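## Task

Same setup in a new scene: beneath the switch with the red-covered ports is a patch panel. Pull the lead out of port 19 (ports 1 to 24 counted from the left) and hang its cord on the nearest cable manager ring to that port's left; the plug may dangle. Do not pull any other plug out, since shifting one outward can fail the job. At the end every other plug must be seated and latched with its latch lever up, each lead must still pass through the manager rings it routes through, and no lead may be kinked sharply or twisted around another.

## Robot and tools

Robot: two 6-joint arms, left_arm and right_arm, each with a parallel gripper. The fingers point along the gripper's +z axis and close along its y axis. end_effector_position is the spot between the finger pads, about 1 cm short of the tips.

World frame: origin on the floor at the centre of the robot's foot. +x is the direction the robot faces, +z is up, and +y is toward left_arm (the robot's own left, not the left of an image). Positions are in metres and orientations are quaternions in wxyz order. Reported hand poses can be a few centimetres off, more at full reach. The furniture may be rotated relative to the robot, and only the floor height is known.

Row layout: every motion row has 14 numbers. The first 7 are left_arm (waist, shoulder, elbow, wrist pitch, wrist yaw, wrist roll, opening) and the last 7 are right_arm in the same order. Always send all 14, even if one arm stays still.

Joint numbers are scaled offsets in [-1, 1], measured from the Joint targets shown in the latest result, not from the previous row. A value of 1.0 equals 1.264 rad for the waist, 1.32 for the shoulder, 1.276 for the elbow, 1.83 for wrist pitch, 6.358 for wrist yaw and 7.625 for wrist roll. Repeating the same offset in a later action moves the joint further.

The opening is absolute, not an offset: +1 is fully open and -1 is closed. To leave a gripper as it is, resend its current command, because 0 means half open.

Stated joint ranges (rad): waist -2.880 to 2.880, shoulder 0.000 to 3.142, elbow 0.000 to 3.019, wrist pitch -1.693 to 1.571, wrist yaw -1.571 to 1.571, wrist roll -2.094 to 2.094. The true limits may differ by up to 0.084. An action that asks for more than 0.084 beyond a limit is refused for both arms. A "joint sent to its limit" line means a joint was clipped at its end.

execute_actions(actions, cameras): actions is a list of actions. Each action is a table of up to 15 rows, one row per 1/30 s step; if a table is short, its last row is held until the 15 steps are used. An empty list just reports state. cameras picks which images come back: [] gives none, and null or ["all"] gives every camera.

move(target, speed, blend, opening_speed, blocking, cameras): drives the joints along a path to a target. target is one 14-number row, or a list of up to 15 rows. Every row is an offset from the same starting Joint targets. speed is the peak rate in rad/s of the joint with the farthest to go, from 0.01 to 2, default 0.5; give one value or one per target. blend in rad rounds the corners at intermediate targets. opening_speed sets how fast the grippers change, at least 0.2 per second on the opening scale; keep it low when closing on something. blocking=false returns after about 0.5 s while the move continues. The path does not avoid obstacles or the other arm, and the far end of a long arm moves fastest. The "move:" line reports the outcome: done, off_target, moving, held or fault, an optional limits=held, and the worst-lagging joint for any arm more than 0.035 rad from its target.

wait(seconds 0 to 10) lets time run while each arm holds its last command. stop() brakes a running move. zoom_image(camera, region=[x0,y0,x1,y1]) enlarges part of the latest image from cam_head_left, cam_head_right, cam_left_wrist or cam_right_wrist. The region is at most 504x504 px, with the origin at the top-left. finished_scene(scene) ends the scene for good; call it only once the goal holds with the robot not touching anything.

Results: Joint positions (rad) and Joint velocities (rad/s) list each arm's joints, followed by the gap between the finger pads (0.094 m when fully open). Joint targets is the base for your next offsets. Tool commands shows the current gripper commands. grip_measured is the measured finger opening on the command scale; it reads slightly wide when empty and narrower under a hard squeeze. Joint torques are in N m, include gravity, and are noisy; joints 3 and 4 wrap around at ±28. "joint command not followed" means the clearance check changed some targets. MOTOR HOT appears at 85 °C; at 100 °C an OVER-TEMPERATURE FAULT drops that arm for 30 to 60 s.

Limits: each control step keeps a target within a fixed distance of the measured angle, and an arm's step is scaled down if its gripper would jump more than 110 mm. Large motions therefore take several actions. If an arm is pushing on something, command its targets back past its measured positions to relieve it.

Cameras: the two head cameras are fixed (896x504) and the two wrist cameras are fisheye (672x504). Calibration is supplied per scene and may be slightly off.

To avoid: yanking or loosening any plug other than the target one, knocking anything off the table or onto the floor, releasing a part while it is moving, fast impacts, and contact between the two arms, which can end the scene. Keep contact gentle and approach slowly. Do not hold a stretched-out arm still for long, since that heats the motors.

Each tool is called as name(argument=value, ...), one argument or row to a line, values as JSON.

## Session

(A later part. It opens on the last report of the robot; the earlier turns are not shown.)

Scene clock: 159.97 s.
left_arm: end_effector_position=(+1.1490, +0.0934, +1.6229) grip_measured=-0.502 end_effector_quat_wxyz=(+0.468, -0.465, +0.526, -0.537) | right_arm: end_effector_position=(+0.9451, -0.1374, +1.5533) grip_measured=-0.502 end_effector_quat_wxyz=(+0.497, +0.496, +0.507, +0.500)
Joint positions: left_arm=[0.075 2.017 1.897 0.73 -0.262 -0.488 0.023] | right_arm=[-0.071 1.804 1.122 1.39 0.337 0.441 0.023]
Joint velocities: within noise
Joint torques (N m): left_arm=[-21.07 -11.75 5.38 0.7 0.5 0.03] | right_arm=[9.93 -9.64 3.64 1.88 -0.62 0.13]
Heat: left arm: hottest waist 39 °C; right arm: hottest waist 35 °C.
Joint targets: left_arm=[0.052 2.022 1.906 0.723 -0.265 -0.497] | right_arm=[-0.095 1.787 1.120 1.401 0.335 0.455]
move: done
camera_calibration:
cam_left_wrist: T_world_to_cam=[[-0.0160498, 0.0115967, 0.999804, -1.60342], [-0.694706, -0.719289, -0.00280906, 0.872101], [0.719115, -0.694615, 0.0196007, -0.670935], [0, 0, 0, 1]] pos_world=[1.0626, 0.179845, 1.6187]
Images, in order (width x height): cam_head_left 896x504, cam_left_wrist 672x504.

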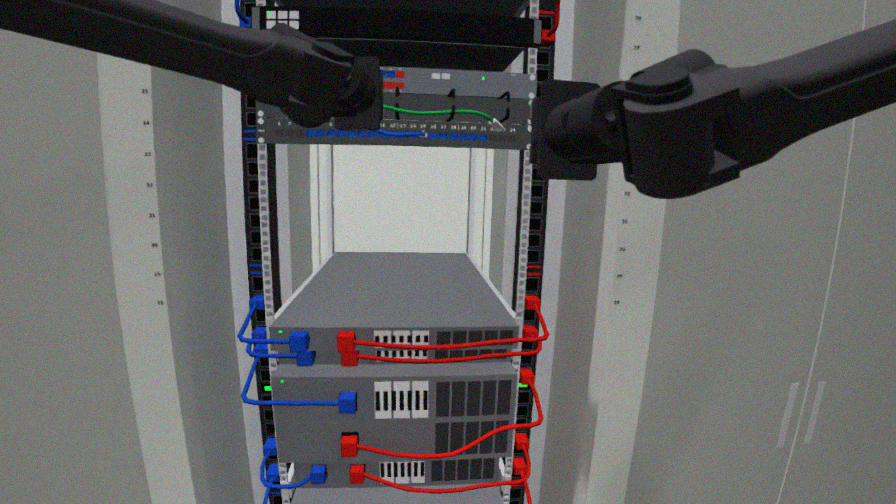

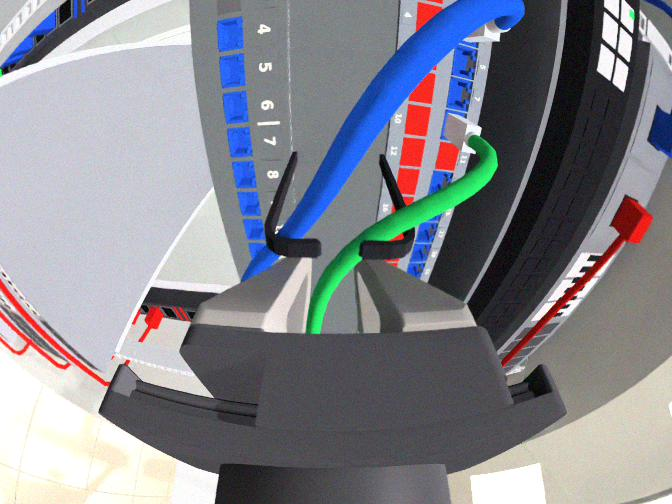

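move(
  target=[
    [-0.0095,-0.0076,-0.0047,0,0,0,-0.45,0,0,0,0,0,0,-0.5],
    [-0.0253,-0.0818,-0.174,0.076,-0.0024,0.0008,-0.45,0,0,0,0,0,0,-0.5],
    [-0.0427,-0.1394,-0.319,0.1377,-0.0052,0.0025,-0.45,0,0,0,0,0,0,-0.5],
  ],
  speed=[0.08,0.12,0.18],
  blend=[0.005,0.02,0],
)

zoom_image(
  camera="cam_left_wrist",
  region=[220, 80, 450, 330],
)

zoom_image(
  camera="cam_head_left",
  region=[340, 70, 540, 150],
)

Scene clock: 165.10 s.
left_arm: end_effector_position=(+1.0522, +0.0998, +1.6163) grip_measured=-0.452 end_effector_quat_wxyz=(+0.458, -0.468, +0.527, -0.542) | right_arm: end_effector_position=(+0.9451, -0.1374, +1.5533) grip_measured=-0.502 end_effector_quat_wxyz=(+0.497, +0.496, +0.507, +0.500)
Joint positions: left_arm=[0.036 1.859 1.498 0.962 -0.297 -0.487 0.026] | right_arm=[-0.071 1.804 1.122 1.39 0.337 0.441 0.023]
Joint velocities: within noise
Joint torques (N m): left_arm=[-19.9 -11.75 4.37 1.36 0.57 0.24] | right_arm=[10.11 -9.52 3.79 1.8 -0.68 0.12]
Heat: left arm: hottest waist 39 °C; right arm: hottest waist 35 °C.
Joint targets: left_arm=[-0.002 1.838 1.499 0.975 -0.298 -0.478] | right_arm=[-0.095 1.787 1.120 1.401 0.335 0.455]
move: off_target (left_arm); blend cut to 0 rad at target 1; left_arm: the waist is farthest, 0.038 rad from its target
camera_calibration:
cam_left_wrist: T_world_to_cam=[[-0.00444882, 0.0282848, 0.99959, -1.61189], [-0.703148, -0.71084, 0.0169848, 0.785521], [0.711029, -0.702785, 0.0230508, -0.593013], [0, 0, 0, 1]] pos_world=[0.966816, 0.187212, 1.61156]
cam_right_wrist: T_world_to_cam=[[-0.0139437, -0.0316052, -0.999403, 1.55798], [-0.604931, 0.796102, -0.016736, 0.709797], [0.796156, 0.604337, -0.0302196, -0.499539], [0, 0, 0, 1]] pos_world=[0.848813, -0.21394, 1.55384]

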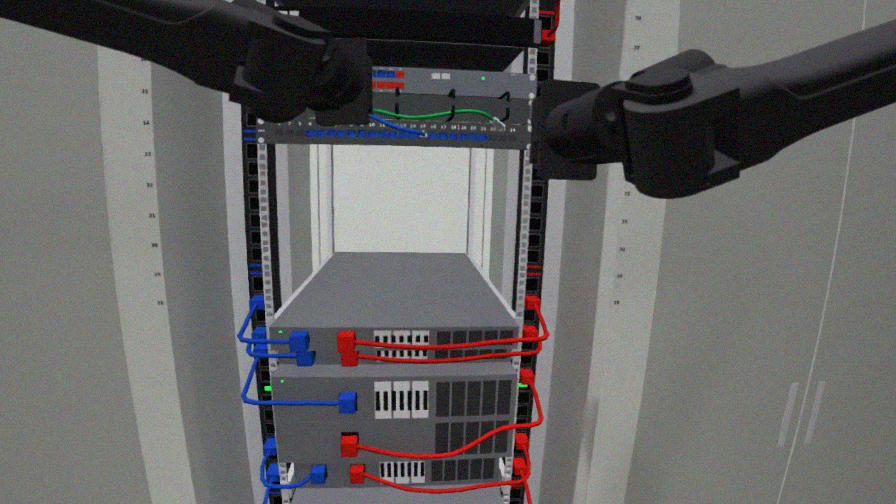

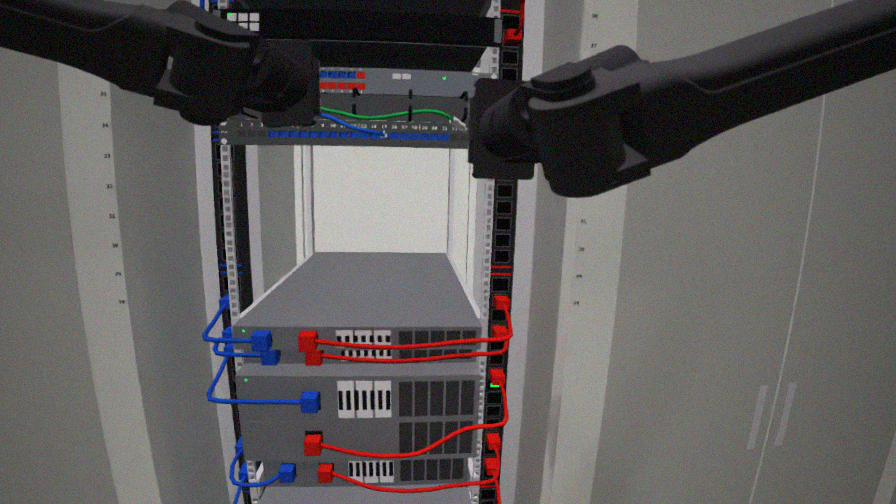

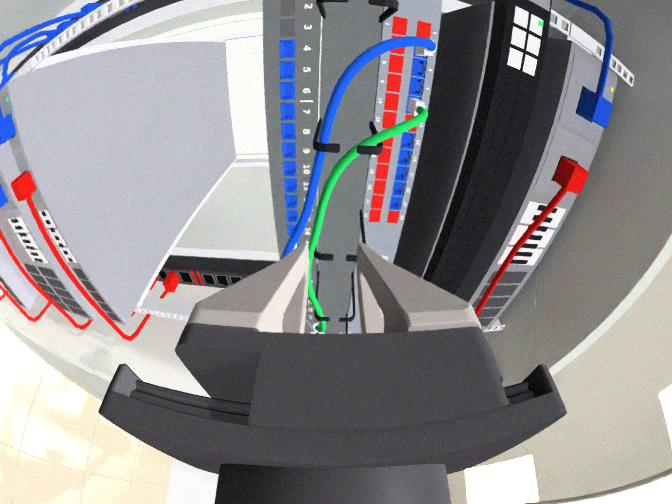

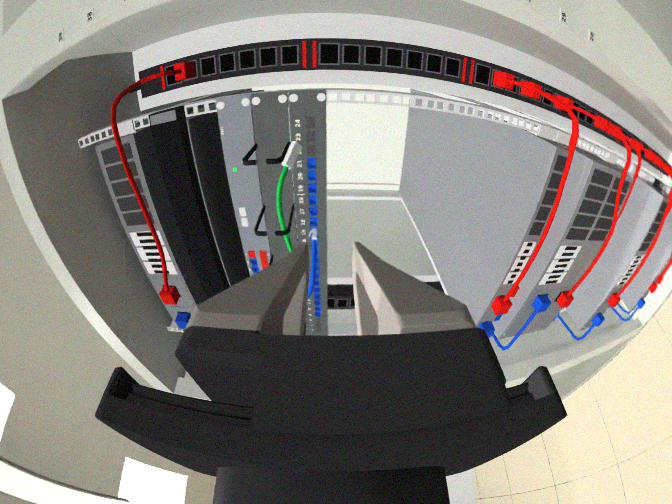

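Scaled by 2.016 from the camera's 672x504 image, which has a finer 960x720 frame.

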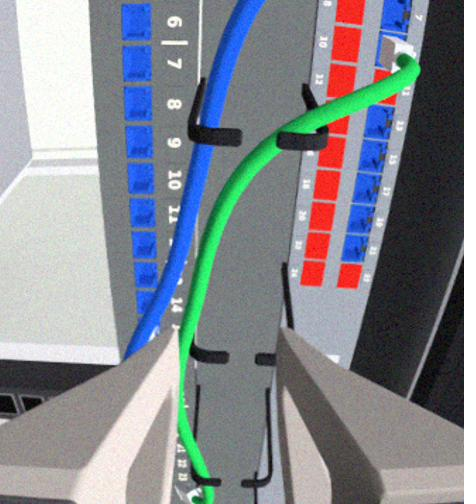

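Scaled by 2.520 from the camera's 896x504 image, which has a finer 1280x720 frame.

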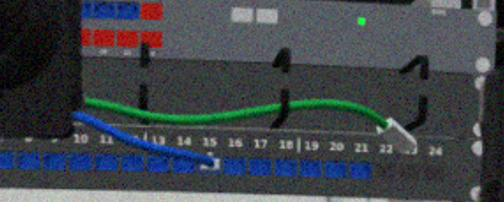

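zoom_image(
  camera="cam_head_left",
  region=[435, 80, 475, 125],
)

zoom_image(
  camera="cam_head_right",
  region=[390, 80, 430, 125],
)

zoom_image(
  camera="cam_right_wrist",
  region=[230, 120, 330, 260],
)

zoom_image(
  camera="cam_left_wrist",
  region=[310, 110, 400, 200],
)

Scaled by 11.200 from the camera's 896x504 image, which has a finer 1280x720 frame.

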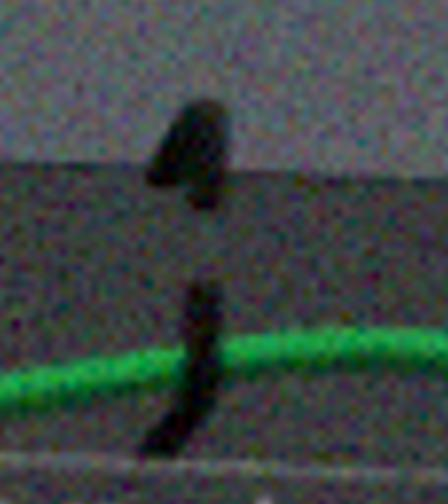

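Scaled by 11.200 from the camera's 896x504 image, which has a finer 1280x720 frame.

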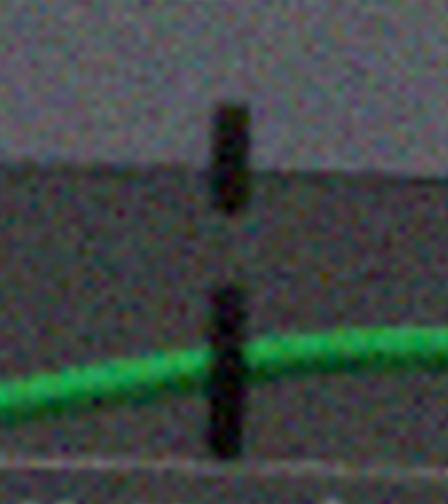

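Scaled by 3.600 from the camera's 672x504 image, which has a finer 960x720 frame.

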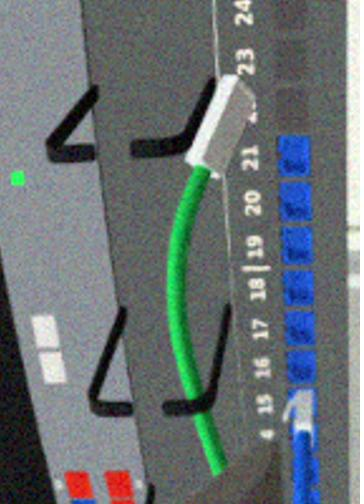

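Scaled by 5.600 from the camera's 672x504 image, which has a finer 960x720 frame.

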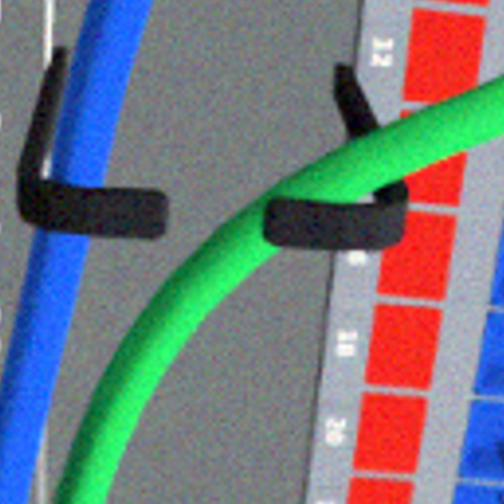

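move(
  target=[
    [-0.0459,-0.1735,-0.1951,-0.1481,0.009,0.01,-0.45,0,0,0,0,0,0,-0.5],
    [-0.0459,-0.1735,-0.1951,-0.1481,0.009,0.2034,-0.45,0,0,0,0,0,0,-0.5],
  ],
  speed=[0.4,1.0],
  blend=[0.08,0],
)

zoom_image(
  camera="cam_left_wrist",
  region=[140, 110, 310, 250],
)

zoom_image(
  camera="cam_left_wrist",
  region=[300, 130, 470, 240],
)

zoom_image(
  camera="cam_head_left",
  region=[270, 60, 430, 150],
)

zoom_image(
  camera="cam_head_right",
  region=[230, 60, 390, 150],
)

Scene clock: 169.17 s.
left_arm: end_effector_position=(+0.9783, +0.1063, +1.6510) grip_measured=-0.452 end_effector_quat_wxyz=(+0.687, +0.146, +0.697, -0.148) | right_arm: end_effector_position=(+0.9451, -0.1374, +1.5533) grip_measured=-0.502 end_effector_quat_wxyz=(+0.497, +0.496, +0.507, +0.500)
Joint positions: left_arm=[-0.028 1.617 1.249 0.712 -0.243 1.064 0.026] | right_arm=[-0.071 1.804 1.122 1.39 0.337 0.441 0.023]
Joint velocities: within noise
Joint torques (N m): left_arm=[-16.62 -8 4.62 0.7 0.73 0.12] | right_arm=[10.23 -9.58 3.75 1.7 -0.67 0.12]
Heat: left arm: hottest waist 39 °C; right arm: hottest waist 35 °C.
Joint targets: left_arm=[-0.060 1.609 1.250 0.704 -0.241 1.072] | right_arm=[-0.095 1.787 1.120 1.401 0.335 0.455]
move: done
camera_calibration:
cam_left_wrist: T_world_to_cam=[[-0.408572, -0.912688, 0.00829371, 0.484866], [-0.555524, 0.241454, -0.795672, 1.83362], [0.724198, -0.329697, -0.605671, 0.448854], [0, 0, 0, 1]] pos_world=[0.891666, 0.147781, 1.7268]
cam_right_wrist: T_world_to_cam=[[-0.0139437, -0.0316052, -0.999403, 1.55798], [-0.604931, 0.796102, -0.016736, 0.709797], [0.796156, 0.604337, -0.0302196, -0.499539], [0, 0, 0, 1]] pos_world=[0.848813, -0.21394, 1.55384]

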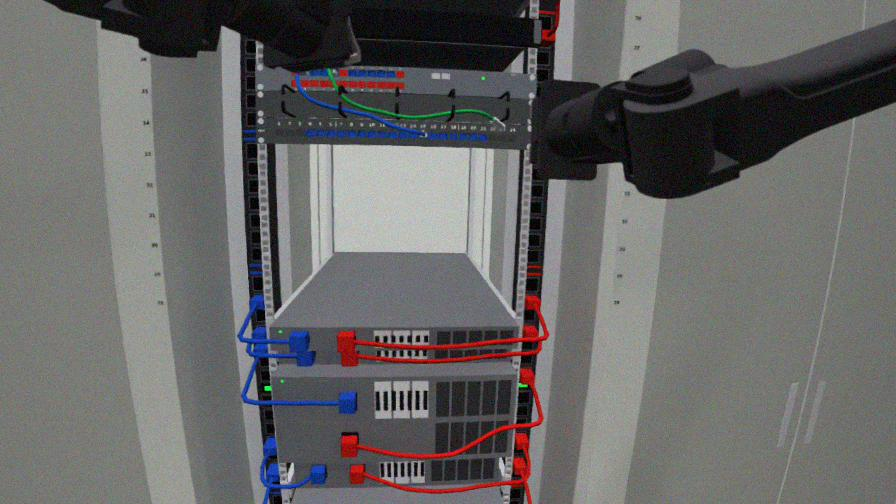

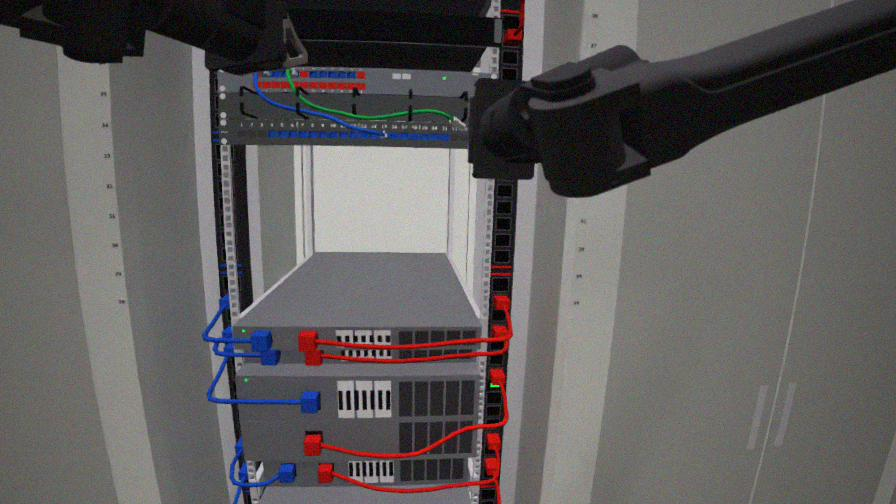

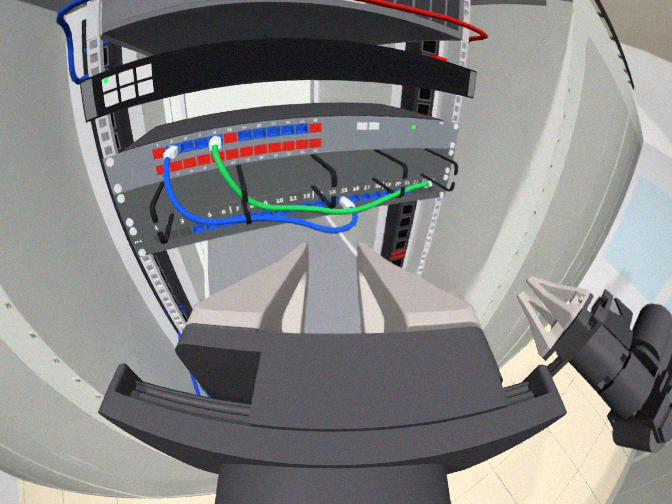

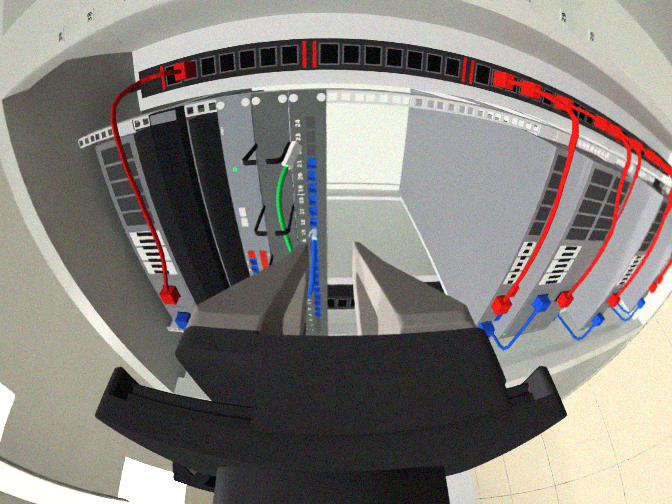

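Scaled by 2.965 from the camera's 672x504 image, which has a finer 960x720 frame.

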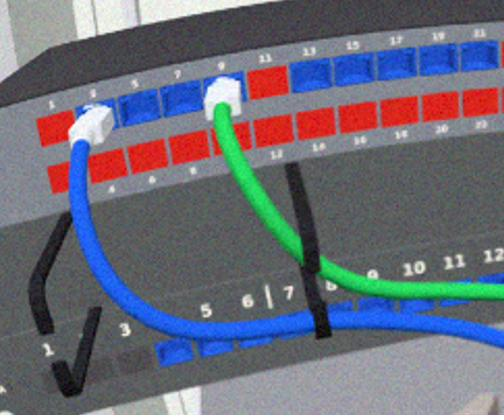

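Scaled by 2.965 from the camera's 672x504 image, which has a finer 960x720 frame.

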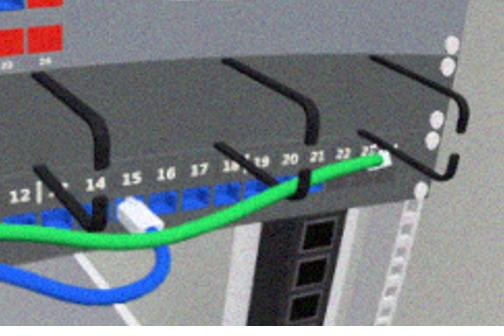

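Scaled by 3.150 from the camera's 896x504 image, which has a finer 1280x720 frame.

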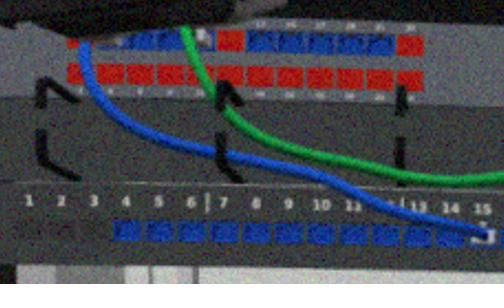

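Scaled by 3.150 from the camera's 896x504 image, which has a finer 1280x720 frame.

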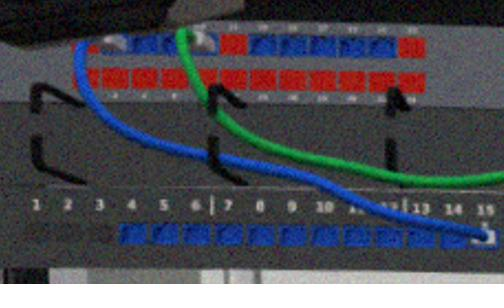

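zoom_image(
  camera="cam_left_wrist",
  region=[220, 150, 270, 230],
)

zoom_image(
  camera="cam_left_wrist",
  region=[305, 170, 365, 235],
)

zoom_image(
  camera="cam_head_left",
  region=[325, 78, 355, 128],
)

zoom_image(
  camera="cam_head_left",
  region=[380, 78, 420, 128],
)

zoom_image(
  camera="cam_left_wrist",
  region=[145, 120, 245, 175],
)

Scaled by 6.300 from the camera's 672x504 image, which has a finer 960x720 frame.

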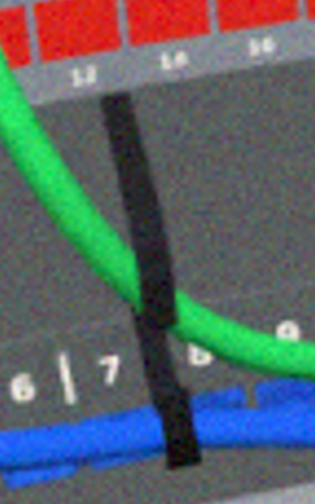

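Scaled by 7.754 from the camera's 672x504 image, which has a finer 960x720 frame.

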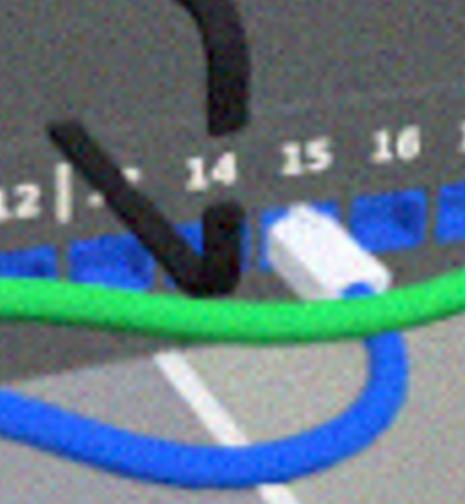

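Scaled by 10.080 from the camera's 896x504 image, which has a finer 1280x720 frame.

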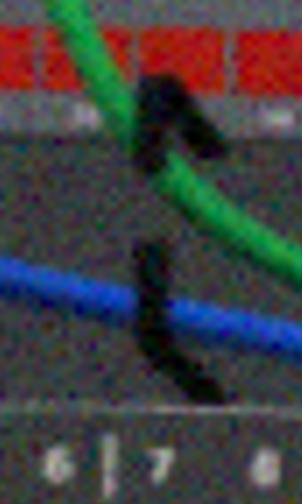

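Scaled by 10.080 from the camera's 896x504 image, which has a finer 1280x720 frame.

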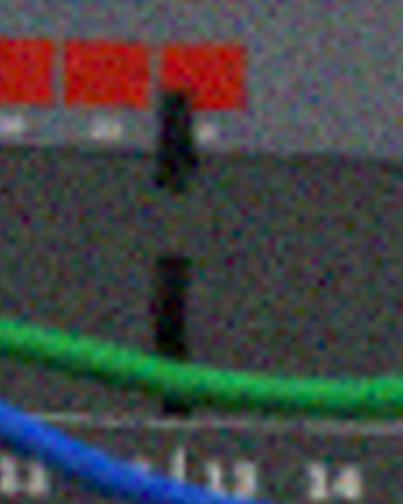

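Scaled by 5.040 from the camera's 672x504 image, which has a finer 960x720 frame.

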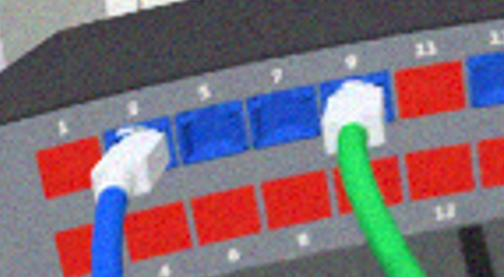

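wait(
  seconds=1.5,
  cameras=["cam_left_wrist","cam_right_wrist","cam_head_left"],
)

zoom_image(
  camera="cam_right_wrist",
  region=[230, 120, 330, 260],
)

zoom_image(
  camera="cam_left_wrist",
  region=[200, 130, 460, 240],
)

Scene clock: 171.37 s.
left_arm: end_effector_position=(+0.9783, +0.1063, +1.6510) grip_measured=-0.452 end_effector_quat_wxyz=(+0.687, +0.146, +0.697, -0.148) | right_arm: end_effector_position=(+0.9451, -0.1374, +1.5533) grip_measured=-0.502 end_effector_quat_wxyz=(+0.497, +0.496, +0.507, +0.500)
Joint positions: left_arm=[-0.028 1.617 1.249 0.712 -0.243 1.065 0.026] | right_arm=[-0.071 1.804 1.122 1.39 0.337 0.441 0.023]
Joint velocities: within noise
Joint torques (N m): left_arm=[-16.62 -8.06 4.63 0.7 0.73 0.12] | right_arm=[10.23 -9.41 3.7 1.76 -0.67 0.14]
Heat: left arm: hottest waist 39 °C; right arm: hottest waist 35 °C.
Joint targets: left_arm=[-0.060 1.609 1.250 0.704 -0.241 1.072] | right_arm=[-0.095 1.787 1.120 1.401 0.335 0.455]
Tool commands: left_gripper/opening=-0.45 right_gripper/opening=-0.5
wait: 1.50 s; at rest from the start
camera_calibration:
cam_left_wrist: T_world_to_cam=[[-0.408584, -0.91269, 0.00753085, 0.486137], [-0.555274, 0.242014, -0.795676, 1.83333], [0.724382, -0.329282, -0.605676, 0.448637], [0, 0, 0, 1]] pos_world=[0.891643, 0.147729, 1.7268]
cam_right_wrist: T_world_to_cam=[[-0.0139437, -0.0316052, -0.999403, 1.55798], [-0.604931, 0.796102, -0.016736, 0.709797], [0.796156, 0.604337, -0.0302196, -0.499539], [0, 0, 0, 1]] pos_world=[0.848813, -0.21394, 1.55384]
Images, in order (width x height): cam_head_left 896x504, cam_left_wrist 672x504, cam_right_wrist 672x504.

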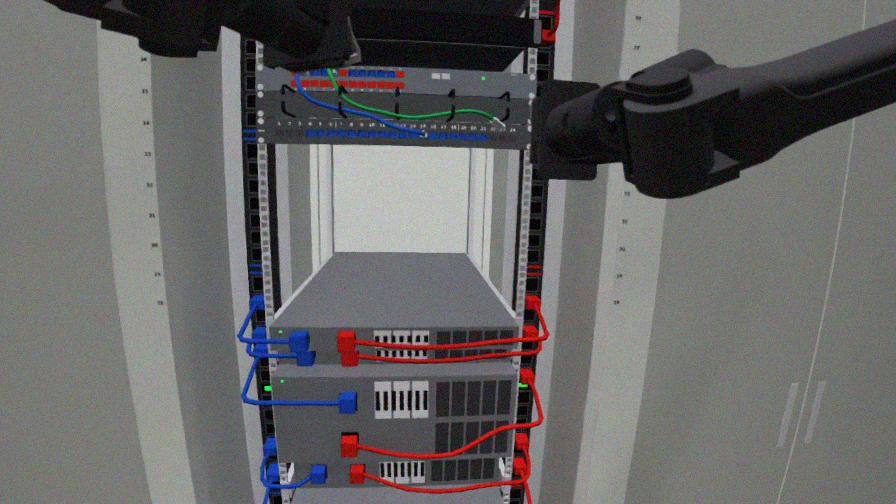

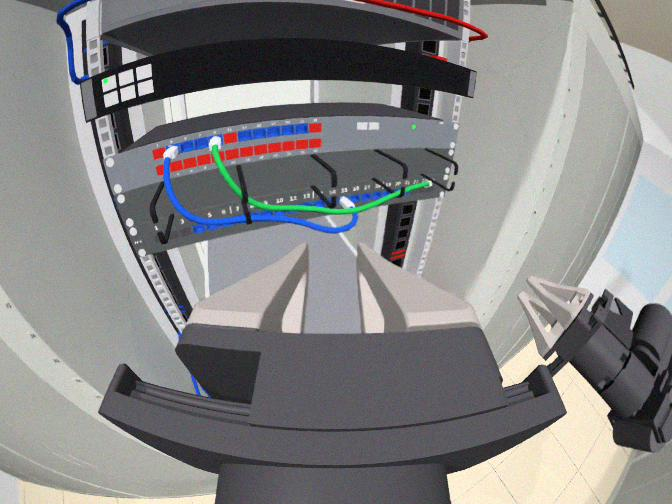

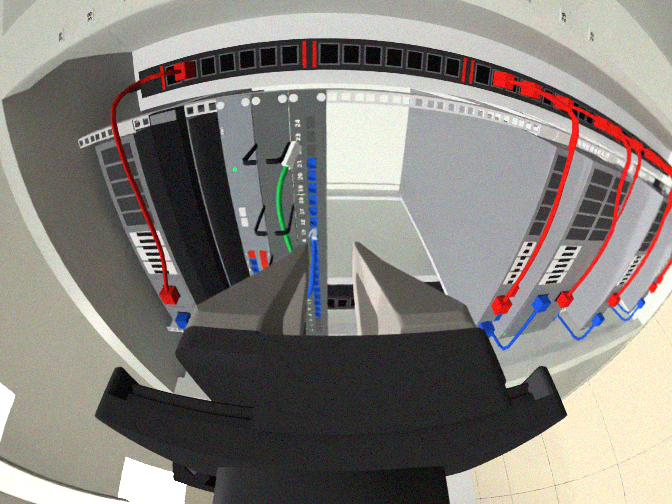

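Scaled by 3.600 from the camera's 672x504 image, which has a finer 960x720 frame.

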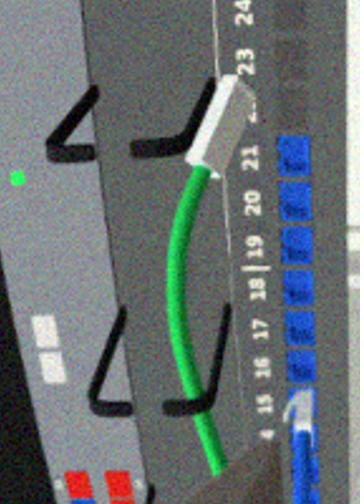

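Scaled by 1.938 from the camera's 672x504 image, which has a finer 960x720 frame.

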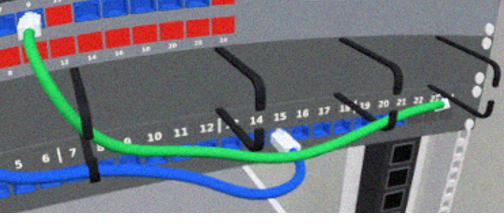

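finished_scene(
  scene=2,
)

The scene is finished: the task was done.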